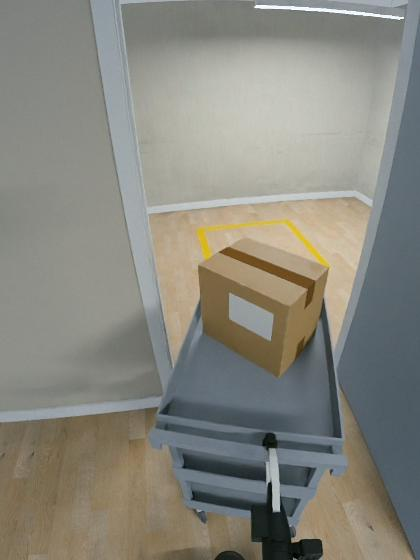

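move:
  r1: {"base":{"translate_m":0.4,"strafe_m":-0.09},"pace":"slow"}
  blocking: false
  cameras: []

wait:
  seconds: 8
  cameras: ["r1_head_camera"]

Scene clock: 1965.43 s.
move: r1 moving
r1.base_odometry: x=+0.890 y=+0.902 heading=+2.731
r1.turned_by_wheels: +0.000
r1.turned_by_imu: +0.000
r1.base_tilt: forward=-1.6 right=+1.3
r1.lidar_m: 0.38 0.43 1.32 1.92 1.94 2.34 - 4.74 3.12 1.12 0.80 0.41
r1.base_status: translate_m moving; strafe_m moving
r1.joint_positions: lift_m=+0.682 arm_m=+0.000 wrist_yaw_rad=-0.003 wrist_pitch_rad=+0.005 wrist_roll_rad=+1.568 gripper_m=-0.034
r1.joint_status: not commanded
r1.measured_speeds: translate_m=+0.048 strafe_m=-0.010 rotate_rad=-0.001 lift_m=+0.000 arm_m=+0.000 wrist_yaw_rad=+0.000 wrist_pitch_rad=+0.000 wrist_roll_rad=+0.000
r1.motor_effort: lift_m=+15(15) arm_m=+4(4) wheel_0=+7(7) wheel_1=+5(6) wheel_2=-6(9)
r1.servo_current: wrist_yaw_rad=52(52) wrist_pitch_rad=46(46) wrist_roll_rad=59(78) gripper_m=65(65)
r1.hand_pose: x=+0.4590 y=-0.0882 z=+0.8591 quat_wxyz=(+0.708, +0.706, +0.001, -0.003) (m; r1's base frame)
r1.wrist_depth_mm: - - - - 208 215 216 / - - - - 211 1618 - / - - 549 156 216 - - / - 469 455 159 220 - - / - 500 488 162 225 - - / - - 539 167 182 - - / - - 183 - 234 128 -
r2: as last shown
r2.base_tilt: forward=-0.6 right=+0.1
r2.lidar_m: 0.98 1.51 3.60 4.26 4.22 2.20 1.31 1.14 1.16 1.40 1.60 1.44
r2.motor_effort: lift_m=+21(21) arm_m=-6(6) wheel_0=+20(20) wheel_1=+4(5) wheel_2=+18(19)
r2.servo_current: wrist_yaw_rad=98(111) wrist_pitch_rad=46(46) wrist_roll_rad=33(59) gripper_m=117(124)
r2.contact_limits: translate_m 0.9
r2.wrist_depth_mm: 842 - 260 285 307 338 368 / - - 260 287 307 338 368 / - - 263 290 309 340 368 / 904 960 264 291 310 342 375 / - - 263 205 312 343 375 / - - 184 200 179 353 379 / 854 258 264 - 325 334 382
pictures: none
No camera images: "cameras" was empty.

Scene clock: 1970.30 s.
earlier move: r1 done
r1.base_odometry: x=+0.570 y=+1.136 heading=+2.731
r1.turned_by_wheels: +0.000
r1.turned_by_imu: +0.001
r1.base_tilt: forward=-1.6 right=+1.3
r1.lidar_m: 0.36 0.40 0.95 1.79 2.09 2.57 - 4.72 1.30 0.63 0.65 0.43
r1.base_status: done
r1.joint_positions: lift_m=+0.682 arm_m=+0.000 wrist_yaw_rad=+0.000 wrist_pitch_rad=+0.005 wrist_roll_rad=+1.568 gripper_m=-0.034
r1.joint_status: not commanded
r1.measured_speeds: all 0
r1.motor_effort: lift_m=+15(15) arm_m=+4(4) wheel_0=+5(11) wheel_1=+3(6) wheel_2=+0(9)
r1.servo_current: wrist_yaw_rad=59(65) wrist_pitch_rad=33(52) wrist_roll_rad=46(78) gripper_m=65(65)
r1.hand_pose: x=+0.4592 y=-0.0875 z=+0.8591 quat_wxyz=(+0.708, +0.706, +0.002, -0.002) (m; r1's base frame)
r1.wrist_depth_mm: - - - - 227 234 234 / - - - 225 226 1537 1138 / - - - 226 227 - - / - 569 517 226 227 - - / - 462 459 228 229 - - / - 530 484 167 182 - - / - - 183 130 229 128 -
r2.base_odometry: x=-2.238 y=-1.582 heading=-1.482
r2.turned_by_wheels: +0.000
r2.turned_by_imu: +0.001
r2.base_tilt: forward=-0.6 right=+0.1
r2.lidar_m: 0.95 1.51 3.60 4.24 4.22 2.20 1.31 1.14 1.13 1.36 1.59 1.43
r2.base_status: not commanded
r2.joint_positions: lift_m=+0.780 arm_m=+0.540 wrist_yaw_rad=+0.267 wrist_pitch_rad=+0.004 wrist_roll_rad=+0.002 gripper_m=-0.028
r2.joint_status: not commanded
r2.measured_speeds: all 0
r2.motor_effort: lift_m=+21(21) arm_m=-5(6) wheel_0=+20(20) wheel_1=+4(5) wheel_2=+18(19)
r2.servo_current: wrist_yaw_rad=98(111) wrist_pitch_rad=39(52) wrist_roll_rad=46(59) gripper_m=124(130)
r2.contact_limits: translate_m 0.9
r2.hand_pose: x=+1.0123 y=-0.0082 z=+0.9568 quat_wxyz=(+0.991, +0.001, +0.002, +0.133) (m; r2's base frame)
r2.wrist_depth_mm: - - 259 285 307 336 368 / - - 260 287 310 340 368 / - - 262 289 310 340 370 / - - 263 291 314 342 373 / - - 264 205 314 345 375 / - - 184 200 179 351 379 / - 258 264 - 325 334 384
wait: 4.87 of 8 s (r1 has come to rest)
pictures: r1_head_camera
Images, in order (width x height): r1_head_camera 420x560.

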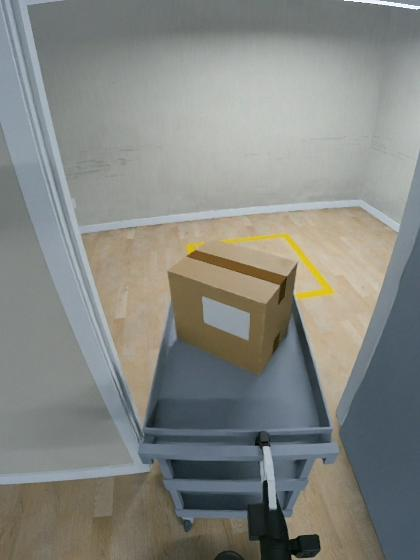

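move:
  r1: {"base":{"rotate_rad":0.18},"pace":"slow"}
  blocking: false
  cameras: []

wait:
  seconds: 4
  cameras: ["r1_head_camera"]

Scene clock: 2004.07 s.
move: r1 moving
r1.base_odometry: x=+0.570 y=+1.136 heading=+2.849
r1.turned_by_wheels: +0.118
r1.turned_by_imu: +0.118
r1.base_tilt: forward=-1.6 right=+1.3
r1.lidar_m: 0.38 0.42 1.02 2.08 2.15 2.79 - 4.05 0.68 0.64 0.68 0.42
r1.base_status: rotate_rad moving
r1.joint_positions: lift_m=+0.682 arm_m=+0.000 wrist_yaw_rad=-0.005 wrist_pitch_rad=+0.005 wrist_roll_rad=+1.568 gripper_m=-0.034
r1.joint_status: not commanded
r1.measured_speeds: translate_m=+0.002 strafe_m=+0.001 rotate_rad=+0.364 lift_m=+0.000 arm_m=+0.000 wrist_yaw_rad=+0.000 wrist_pitch_rad=+0.000 wrist_roll_rad=+0.000
r1.motor_effort: lift_m=+15(15) arm_m=+4(4) wheel_0=-9(11) wheel_1=-3(6) wheel_2=-8(10)
r1.servo_current: wrist_yaw_rad=46(65) wrist_pitch_rad=52(52) wrist_roll_rad=52(65) gripper_m=59(65)
r1.hand_pose: x=+0.4588 y=-0.0889 z=+0.8591 quat_wxyz=(+0.708, +0.706, +0.000, -0.004) (m; r1's base frame)
r1.wrist_depth_mm: - - - 215 215 227 249 / - - - 216 219 1537 - / - - 574 220 221 - - / - 480 455 221 224 - - / - 488 484 165 226 - - / - - 204 183 180 - - / - - 609 132 233 128 -
r2: as last shown
r2.turned_by_imu: +0.000
r2.lidar_m: 0.96 1.50 3.60 4.26 4.20 2.21 1.31 1.14 1.14 1.37 1.58 1.44
r2.motor_effort: lift_m=+21(21) arm_m=-6(6) wheel_0=+19(20) wheel_1=+5(5) wheel_2=+19(19)
r2.servo_current: wrist_yaw_rad=104(104) wrist_pitch_rad=46(52) wrist_roll_rad=46(59) gripper_m=111(124)
r2.contact_limits: translate_m 0.9
r2.wrist_depth_mm: - - 259 285 307 338 368 / - - 260 287 307 338 368 / - - 263 290 310 340 370 / - - 263 290 312 343 377 / - - 264 206 314 343 377 / - - 184 200 179 351 379 / - 258 265 - 325 336 382
pictures: none
No camera images: "cameras" was empty.

Scene clock: 2004.70 s.
earlier move: r1 done
r1.base_odometry: x=+0.570 y=+1.136 heading=+2.910
r1.turned_by_wheels: +0.061
r1.turned_by_imu: +0.061
r1.base_tilt: forward=-1.6 right=+1.3
r1.lidar_m: 0.42 0.47 1.08 2.08 2.16 2.95 - 3.82 0.65 0.63 0.67 0.39
r1.base_status: done
r1.joint_positions: lift_m=+0.682 arm_m=+0.000 wrist_yaw_rad=-0.003 wrist_pitch_rad=+0.005 wrist_roll_rad=+1.568 gripper_m=-0.034
r1.joint_status: not commanded
r1.measured_speeds: all 0
r1.motor_effort: lift_m=+15(15) arm_m=+4(4) wheel_0=-4(11) wheel_1=-3(6) wheel_2=-2(10)
r1.servo_current: wrist_yaw_rad=59(65) wrist_pitch_rad=52(52) wrist_roll_rad=33(65) gripper_m=65(65)
r1.hand_pose: x=+0.4590 y=-0.0882 z=+0.8591 quat_wxyz=(+0.708, +0.706, +0.001, -0.003) (m; r1's base frame)
r1.wrist_depth_mm: - - - 139 194 1430 1138 / - - 574 197 201 - - / - 492 469 147 207 - - / - 466 455 154 216 - - / - - 530 158 223 - - / - - 585 166 180 - - / - - - 140 239 136 -
r2.base_odometry: x=-2.238 y=-1.582 heading=-1.482
r2.turned_by_wheels: +0.000
r2.turned_by_imu: +0.000
r2.base_tilt: forward=-0.6 right=+0.0
r2.lidar_m: 0.97 1.49 3.60 4.25 4.20 2.22 1.29 1.13 1.15 1.39 1.61 1.43
r2.base_status: not commanded
r2.joint_positions: lift_m=+0.780 arm_m=+0.540 wrist_yaw_rad=+0.267 wrist_pitch_rad=+0.004 wrist_roll_rad=+0.002 gripper_m=-0.028
r2.joint_status: not commanded
r2.measured_speeds: all 0
r2.motor_effort: lift_m=+21(21) arm_m=-6(6) wheel_0=+19(20) wheel_1=+4(5) wheel_2=+19(19)
r2.servo_current: wrist_yaw_rad=98(104) wrist_pitch_rad=39(52) wrist_roll_rad=59(59) gripper_m=117(124)
r2.contact_limits: translate_m 0.9
r2.hand_pose: x=+1.0123 y=-0.0082 z=+0.9568 quat_wxyz=(+0.991, +0.001, +0.002, +0.133) (m; r2's base frame)
r2.wrist_depth_mm: - - 259 286 306 338 366 / - - 260 287 309 338 370 / - - 262 289 310 340 373 / - - 264 290 312 342 375 / - - 264 206 314 343 377 / - - 184 200 179 351 379 / - 257 264 - 325 334 379
wait: 0.63 of 4 s (r1 has come to rest)
pictures: r1_head_camera
Images, in order (width x height): r1_head_camera 420x560.

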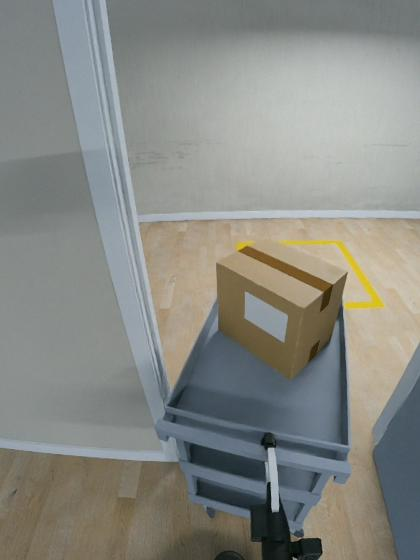

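move:
  r1: {"base":{"translate_m":0.35,"strafe_m":-0.08},"pace":"slow"}
  blocking: false
  cameras: []

wait:
  seconds: 8
  cameras: ["r1_head_camera"]

Scene clock: 2016.80 s.
move: r1 moving
r1.base_odometry: x=+0.558 y=+1.142 heading=+2.911
r1.turned_by_wheels: +0.000
r1.turned_by_imu: +0.000
r1.base_tilt: forward=-1.6 right=+1.2
r1.lidar_m: 0.41 0.47 1.06 2.09 2.16 2.97 - 3.78 0.65 0.63 0.69 0.41
r1.base_status: translate_m moving; strafe_m moving
r1.joint_positions: lift_m=+0.682 arm_m=+0.000 wrist_yaw_rad=-0.003 wrist_pitch_rad=+0.005 wrist_roll_rad=+1.568 gripper_m=-0.034
r1.joint_status: not commanded
r1.measured_speeds: translate_m=+0.048 strafe_m=-0.011 rotate_rad=-0.002 lift_m=+0.000 arm_m=+0.000 wrist_yaw_rad=+0.000 wrist_pitch_rad=+0.000 wrist_roll_rad=+0.000
r1.motor_effort: lift_m=+15(15) arm_m=+4(4) wheel_0=+6(8) wheel_1=+6(6) wheel_2=-7(9)
r1.servo_current: wrist_yaw_rad=46(65) wrist_pitch_rad=46(52) wrist_roll_rad=52(59) gripper_m=52(59)
r1.hand_pose: x=+0.4590 y=-0.0882 z=+0.8591 quat_wxyz=(+0.708, +0.706, +0.001, -0.003) (m; r1's base frame)
r1.wrist_depth_mm: - - - 138 193 1397 1138 / - - 569 196 200 - - / - 484 469 147 207 - - / - 466 455 153 216 - - / - - 535 157 222 - - / - - 591 184 182 - - / - - 183 141 239 136 -
r2: as last shown
r2.lidar_m: 0.98 1.53 3.64 4.21 4.21 2.19 1.30 1.14 1.15 1.35 1.58 1.45
r2.motor_effort: lift_m=+21(21) arm_m=-6(6) wheel_0=+20(20) wheel_1=+4(5) wheel_2=+18(19)
r2.servo_current: wrist_yaw_rad=98(98) wrist_pitch_rad=46(46) wrist_roll_rad=39(52) gripper_m=124(124)
r2.contact_limits: translate_m 0.9
r2.wrist_depth_mm: - - 259 285 309 338 370 / - - 260 287 310 340 368 / - - 263 289 310 342 370 / - - 264 290 312 342 375 / - - 264 206 314 345 377 / - - 184 200 179 351 377 / - 259 264 - 325 334 384
pictures: none
No camera images: "cameras" was empty.

Scene clock: 2021.13 s.
earlier move: r1 done
r1.base_odometry: x=+0.247 y=+1.294 heading=+2.911
r1.turned_by_wheels: +0.000
r1.turned_by_imu: +0.001
r1.base_tilt: forward=-1.6 right=+1.3
r1.lidar_m: 0.42 0.44 0.58 1.63 2.24 3.05 - 0.79 0.61 0.59 0.63 0.41
r1.base_status: done
r1.joint_positions: lift_m=+0.682 arm_m=+0.000 wrist_yaw_rad=+0.000 wrist_pitch_rad=+0.005 wrist_roll_rad=+1.568 gripper_m=-0.034
r1.joint_status: not commanded
r1.measured_speeds: all 0
r1.motor_effort: lift_m=+15(15) arm_m=+4(4) wheel_0=+5(10) wheel_1=+4(6) wheel_2=-1(9)
r1.servo_current: wrist_yaw_rad=26(65) wrist_pitch_rad=46(52) wrist_roll_rad=59(72) gripper_m=59(72)
r1.hand_pose: x=+0.4593 y=-0.0874 z=+0.8591 quat_wxyz=(+0.708, +0.706, +0.002, -0.002) (m; r1's base frame)
r1.wrist_depth_mm: - - - - 195 1464 - / - - 585 198 202 - - / - 496 484 - 208 - - / - 459 452 154 216 - - / - - 525 158 223 - - / - - 574 184 182 - - / - - 183 141 238 136 -
r2.base_odometry: x=-2.238 y=-1.582 heading=-1.482
r2.turned_by_wheels: +0.000
r2.turned_by_imu: +0.001
r2.base_tilt: forward=-0.6 right=+0.0
r2.lidar_m: 0.99 3.50 3.61 4.26 4.20 2.17 1.31 1.12 1.17 1.39 1.61 1.44
r2.base_status: not commanded
r2.joint_positions: lift_m=+0.780 arm_m=+0.540 wrist_yaw_rad=+0.267 wrist_pitch_rad=+0.004 wrist_roll_rad=+0.002 gripper_m=-0.028
r2.joint_status: not commanded
r2.measured_speeds: all 0
r2.motor_effort: lift_m=+21(21) arm_m=-5(6) wheel_0=+20(20) wheel_1=+5(5) wheel_2=+19(19)
r2.servo_current: wrist_yaw_rad=91(117) wrist_pitch_rad=46(52) wrist_roll_rad=33(59) gripper_m=124(124)
r2.contact_limits: translate_m 0.9
r2.hand_pose: x=+1.0123 y=-0.0082 z=+0.9568 quat_wxyz=(+0.991, +0.001, +0.002, +0.133) (m; r2's base frame)
r2.wrist_depth_mm: - - 258 286 307 338 368 / - - 262 287 309 338 368 / - - 263 290 312 342 370 / - - 264 290 312 342 373 / - - 265 206 314 342 377 / - - 184 200 178 351 379 / - 258 264 - 327 334 382
wait: 4.33 of 8 s (r1 has come to rest)
pictures: r1_head_camera
Images, in order (width x height): r1_head_camera 420x560.

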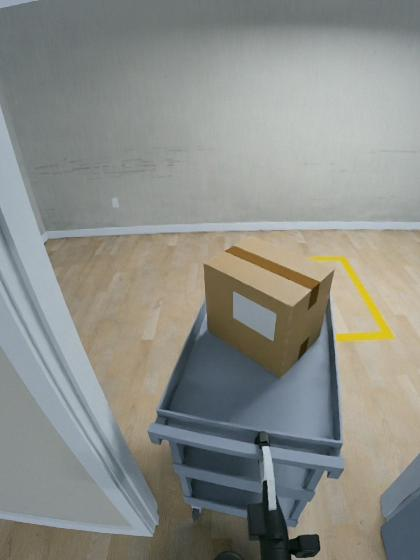

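move:
  r1: {"base":{"translate_m":0.3,"strafe_m":-0.08},"pace":"slow"}
  blocking: false
  cameras: []

wait:
  seconds: 8
  cameras: ["r1_head_camera","r1_head_left_camera"]

Scene clock: 2034.67 s.
move: r1 moving
r1.base_odometry: x=+0.236 y=+1.300 heading=+2.912
r1.turned_by_wheels: +0.001
r1.turned_by_imu: +0.001
r1.base_tilt: forward=-1.6 right=+1.3
r1.lidar_m: 0.39 0.46 0.56 1.59 2.25 3.08 - 0.80 0.59 0.59 0.63 0.41
r1.base_status: translate_m moving; strafe_m moving
r1.joint_positions: lift_m=+0.682 arm_m=+0.000 wrist_yaw_rad=+0.000 wrist_pitch_rad=+0.005 wrist_roll_rad=+1.568 gripper_m=-0.034
r1.joint_status: not commanded
r1.measured_speeds: translate_m=+0.050 strafe_m=-0.013 rotate_rad=+0.001 lift_m=+0.000 arm_m=+0.000 wrist_yaw_rad=+0.000 wrist_pitch_rad=+0.000 wrist_roll_rad=+0.000
r1.motor_effort: lift_m=+15(15) arm_m=+4(4) wheel_0=+10(12) wheel_1=+4(6) wheel_2=-5(6)
r1.servo_current: wrist_yaw_rad=33(65) wrist_pitch_rad=52(52) wrist_roll_rad=52(65) gripper_m=65(65)
r1.hand_pose: x=+0.4593 y=-0.0874 z=+0.8591 quat_wxyz=(+0.708, +0.706, +0.002, -0.002) (m; r1's base frame)
r1.wrist_depth_mm: - - - - 195 1499 - / - - 580 198 202 - - / - 496 480 - 208 - - / - 459 452 154 216 - - / - - 525 158 223 - - / - - 580 183 182 - - / - - 183 142 238 136 -
r2: as last shown
r2.turned_by_imu: +0.000
r2.base_tilt: forward=-0.7 right=+0.0
r2.lidar_m: 0.98 3.51 3.60 4.23 4.21 2.19 1.34 1.13 1.15 1.37 1.58 1.46
r2.motor_effort: lift_m=+21(21) arm_m=-5(6) wheel_0=+19(20) wheel_1=+5(5) wheel_2=+18(19)
r2.servo_current: wrist_yaw_rad=98(104) wrist_pitch_rad=39(46) wrist_roll_rad=39(59) gripper_m=124(124)
r2.contact_limits: translate_m 0.9
r2.wrist_depth_mm: - - 260 286 310 338 368 / - - 262 289 309 338 368 / - - 263 289 310 342 370 / - - 263 290 314 342 373 / - - 265 205 312 343 375 / - - 184 200 178 353 379 / - 258 264 - 325 334 382
pictures: none
No camera images: "cameras" was empty.

Scene clock: 2038.53 s.
earlier move: r1 done
r1.base_odometry: x=-0.026 y=+1.440 heading=+2.912
r1.turned_by_wheels: +0.000
r1.turned_by_imu: +0.000
r1.base_tilt: forward=-1.6 right=+1.2
r1.lidar_m: 0.38 0.44 0.39 0.42 2.32 3.19 - 0.73 0.55 0.55 0.61 0.39
r1.base_status: done
r1.joint_positions: lift_m=+0.682 arm_m=+0.000 wrist_yaw_rad=+0.000 wrist_pitch_rad=+0.005 wrist_roll_rad=+1.568 gripper_m=-0.034
r1.joint_status: not commanded
r1.measured_speeds: all 0
r1.motor_effort: lift_m=+15(15) arm_m=+4(4) wheel_0=+6(12) wheel_1=+4(6) wheel_2=+0(7)
r1.servo_current: wrist_yaw_rad=59(65) wrist_pitch_rad=52(52) wrist_roll_rad=59(65) gripper_m=65(65)
r1.hand_pose: x=+0.4593 y=-0.0874 z=+0.8591 quat_wxyz=(+0.708, +0.706, +0.002, -0.002) (m; r1's base frame)
r1.wrist_depth_mm: - - - 206 207 228 430 / - - - 210 211 1537 - / - - 530 213 215 - - / - 455 459 217 220 - - / - 517 496 162 225 - - / - - 539 167 182 - - / - - 183 130 236 136 -
r2.base_odometry: x=-2.238 y=-1.582 heading=-1.482
r2.turned_by_wheels: +0.000
r2.turned_by_imu: +0.001
r2.base_tilt: forward=-0.7 right=+0.0
r2.lidar_m: 1.00 3.47 3.62 4.22 4.21 2.21 1.30 1.14 1.13 1.37 1.60 1.45
r2.base_status: not commanded
r2.joint_positions: lift_m=+0.780 arm_m=+0.540 wrist_yaw_rad=+0.267 wrist_pitch_rad=+0.004 wrist_roll_rad=+0.002 gripper_m=-0.028
r2.joint_status: not commanded
r2.measured_speeds: all 0
r2.motor_effort: lift_m=+21(21) arm_m=-6(6) wheel_0=+19(20) wheel_1=+4(5) wheel_2=+19(19)
r2.servo_current: wrist_yaw_rad=91(111) wrist_pitch_rad=39(52) wrist_roll_rad=52(59) gripper_m=124(130)
r2.contact_limits: translate_m 0.9
r2.hand_pose: x=+1.0123 y=-0.0082 z=+0.9568 quat_wxyz=(+0.991, +0.001, +0.002, +0.133) (m; r2's base frame)
r2.wrist_depth_mm: - - 260 286 307 338 368 / - - 262 289 309 340 370 / - - 262 289 307 340 370 / - - 264 291 312 342 377 / - - 264 205 314 343 375 / - - 184 200 179 351 377 / - 259 263 - 325 336 382
wait: 3.87 of 8 s (r1 has come to rest)
pictures: r1_head_camera, r1_head_left_camera
Images, in order (width x height): r1_head_camera 420x560, r1_head_left_camera 420x672.

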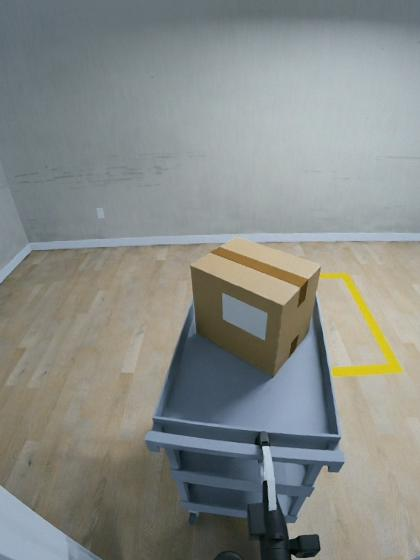

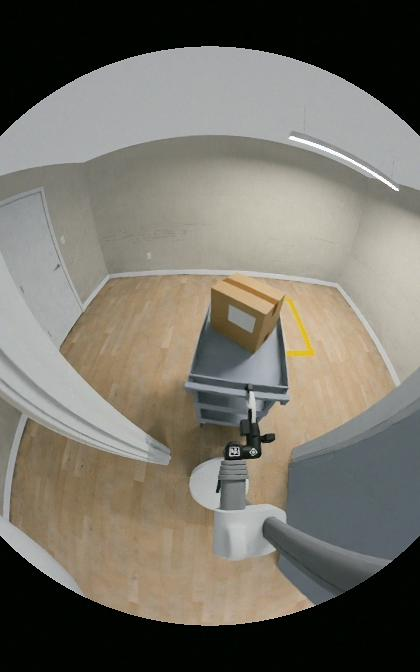

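move:
  r1: {"base":{"rotate_rad":0.3},"pace":"slow"}
  blocking: false
  cameras: []

wait:
  seconds: 4
  cameras: ["r1_head_camera","r1_head_left_camera"]

Scene clock: 2049.77 s.
move: r1 moving
r1.base_odometry: x=-0.026 y=+1.440 heading=+3.036
r1.turned_by_wheels: +0.124
r1.turned_by_imu: +0.124
r1.base_tilt: forward=-1.6 right=+1.3
r1.lidar_m: 0.43 0.44 0.39 0.90 2.42 3.67 - 0.68 0.54 0.53 0.65 0.39
r1.base_status: rotate_rad moving
r1.joint_positions: lift_m=+0.682 arm_m=+0.000 wrist_yaw_rad=-0.004 wrist_pitch_rad=+0.005 wrist_roll_rad=+1.568 gripper_m=-0.034
r1.joint_status: not commanded
r1.measured_speeds: translate_m=+0.002 strafe_m=+0.001 rotate_rad=+0.481 lift_m=+0.000 arm_m=+0.000 wrist_yaw_rad=+0.000 wrist_pitch_rad=+0.000 wrist_roll_rad=+0.000
r1.motor_effort: lift_m=+15(15) arm_m=+4(4) wheel_0=-9(11) wheel_1=-5(7) wheel_2=-9(9)
r1.servo_current: wrist_yaw_rad=59(65) wrist_pitch_rad=46(46) wrist_roll_rad=39(59) gripper_m=52(72)
r1.hand_pose: x=+0.4589 y=-0.0885 z=+0.8591 quat_wxyz=(+0.708, +0.706, +0.000, -0.003) (m; r1's base frame)
r1.wrist_depth_mm: - - - - 197 1464 - / - - 559 200 202 - - / - 469 459 149 210 - - / - 473 466 155 216 - - / - - 539 159 224 - - / - - 202 183 180 - - / - - - 132 240 136 -
r2: as last shown
r2.turned_by_imu: +0.000
r2.base_tilt: forward=-0.7 right=+0.1
r2.lidar_m: 0.98 3.46 3.60 4.24 4.20 2.19 1.29 1.14 1.15 1.37 1.60 1.43
r2.motor_effort: lift_m=+21(21) arm_m=-6(6) wheel_0=+20(20) wheel_1=+5(5) wheel_2=+19(19)
r2.servo_current: wrist_yaw_rad=104(104) wrist_pitch_rad=39(46) wrist_roll_rad=46(65) gripper_m=124(124)
r2.contact_limits: translate_m 0.9
r2.wrist_depth_mm: - - 259 286 309 336 370 / - - 260 286 307 342 368 / - - 263 289 310 340 370 / - - 264 289 312 343 375 / - - 265 206 314 343 377 / - - 184 200 179 353 377 / - 258 264 - 325 332 379
pictures: none
No camera images: "cameras" was empty.

Scene clock: 2050.67 s.
earlier move: r1 done
r1.base_odometry: x=-0.026 y=+1.440 heading=-3.072
r1.turned_by_wheels: +0.176
r1.turned_by_imu: +0.176
r1.base_tilt: forward=-1.6 right=+1.2
r1.lidar_m: 0.43 0.44 0.36 2.24 2.66 4.85 0.93 0.59 0.51 0.54 2.95 0.36
r1.base_status: done
r1.joint_positions: lift_m=+0.682 arm_m=+0.000 wrist_yaw_rad=-0.003 wrist_pitch_rad=+0.005 wrist_roll_rad=+1.568 gripper_m=-0.034
r1.joint_status: not commanded
r1.measured_speeds: all 0
r1.motor_effort: lift_m=+15(15) arm_m=+3(4) wheel_0=-5(12) wheel_1=-2(7) wheel_2=+1(9)
r1.servo_current: wrist_yaw_rad=59(72) wrist_pitch_rad=46(52) wrist_roll_rad=52(78) gripper_m=52(72)
r1.hand_pose: x=+0.4590 y=-0.0882 z=+0.8591 quat_wxyz=(+0.708, +0.706, +0.001, -0.003) (m; r1's base frame)
r1.wrist_depth_mm: - 397 404 - 150 149 - / - 384 387 102 160 162 - / - 500 477 108 175 - - / - - 627 118 194 - - / - - - - 213 1756 - / - - - 156 180 1661 - / - - 183 129 179 136 1255
r2.base_odometry: x=-2.238 y=-1.582 heading=-1.482
r2.turned_by_wheels: +0.000
r2.turned_by_imu: +0.000
r2.base_tilt: forward=-0.6 right=+0.0
r2.lidar_m: 0.97 3.47 3.60 4.23 4.21 2.21 1.31 1.11 1.17 1.38 1.59 1.43
r2.base_status: not commanded
r2.joint_positions: lift_m=+0.780 arm_m=+0.540 wrist_yaw_rad=+0.267 wrist_pitch_rad=+0.004 wrist_roll_rad=+0.002 gripper_m=-0.028
r2.joint_status: not commanded
r2.measured_speeds: all 0
r2.motor_effort: lift_m=+21(21) arm_m=-6(6) wheel_0=+20(20) wheel_1=+4(5) wheel_2=+19(19)
r2.servo_current: wrist_yaw_rad=98(111) wrist_pitch_rad=39(46) wrist_roll_rad=59(65) gripper_m=117(124)
r2.contact_limits: translate_m 0.9
r2.hand_pose: x=+1.0123 y=-0.0082 z=+0.9568 quat_wxyz=(+0.991, +0.001, +0.002, +0.133) (m; r2's base frame)
r2.wrist_depth_mm: - - 260 286 307 338 368 / - - 262 286 309 338 370 / - - 262 289 309 340 373 / - - 263 290 312 342 375 / - - 265 206 312 343 375 / - - 184 200 179 351 377 / - 258 264 - 325 338 382
wait: 0.90 of 4 s (r1 has come to rest)
pictures: r1_head_camera, r1_head_left_camera
Images, in order (width x height): r1_head_camera 420x560, r1_head_left_camera 420x672.

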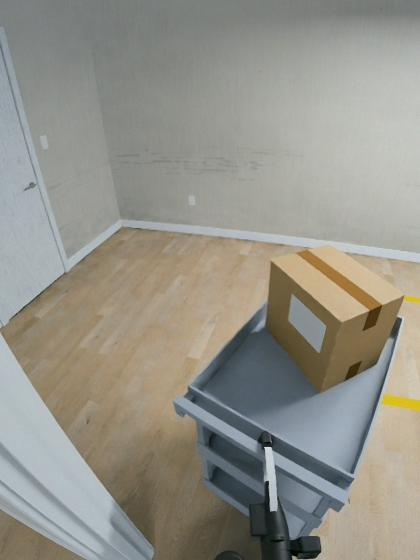

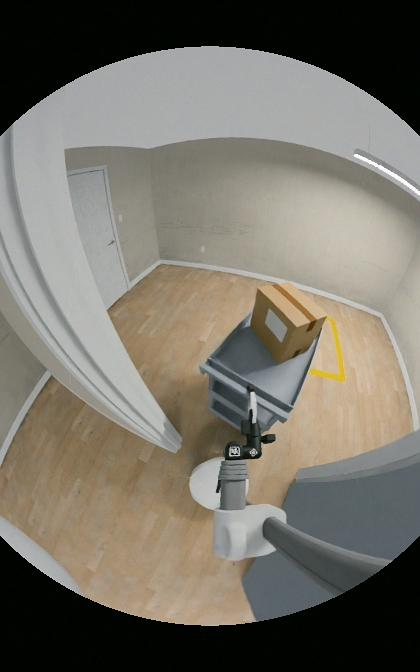

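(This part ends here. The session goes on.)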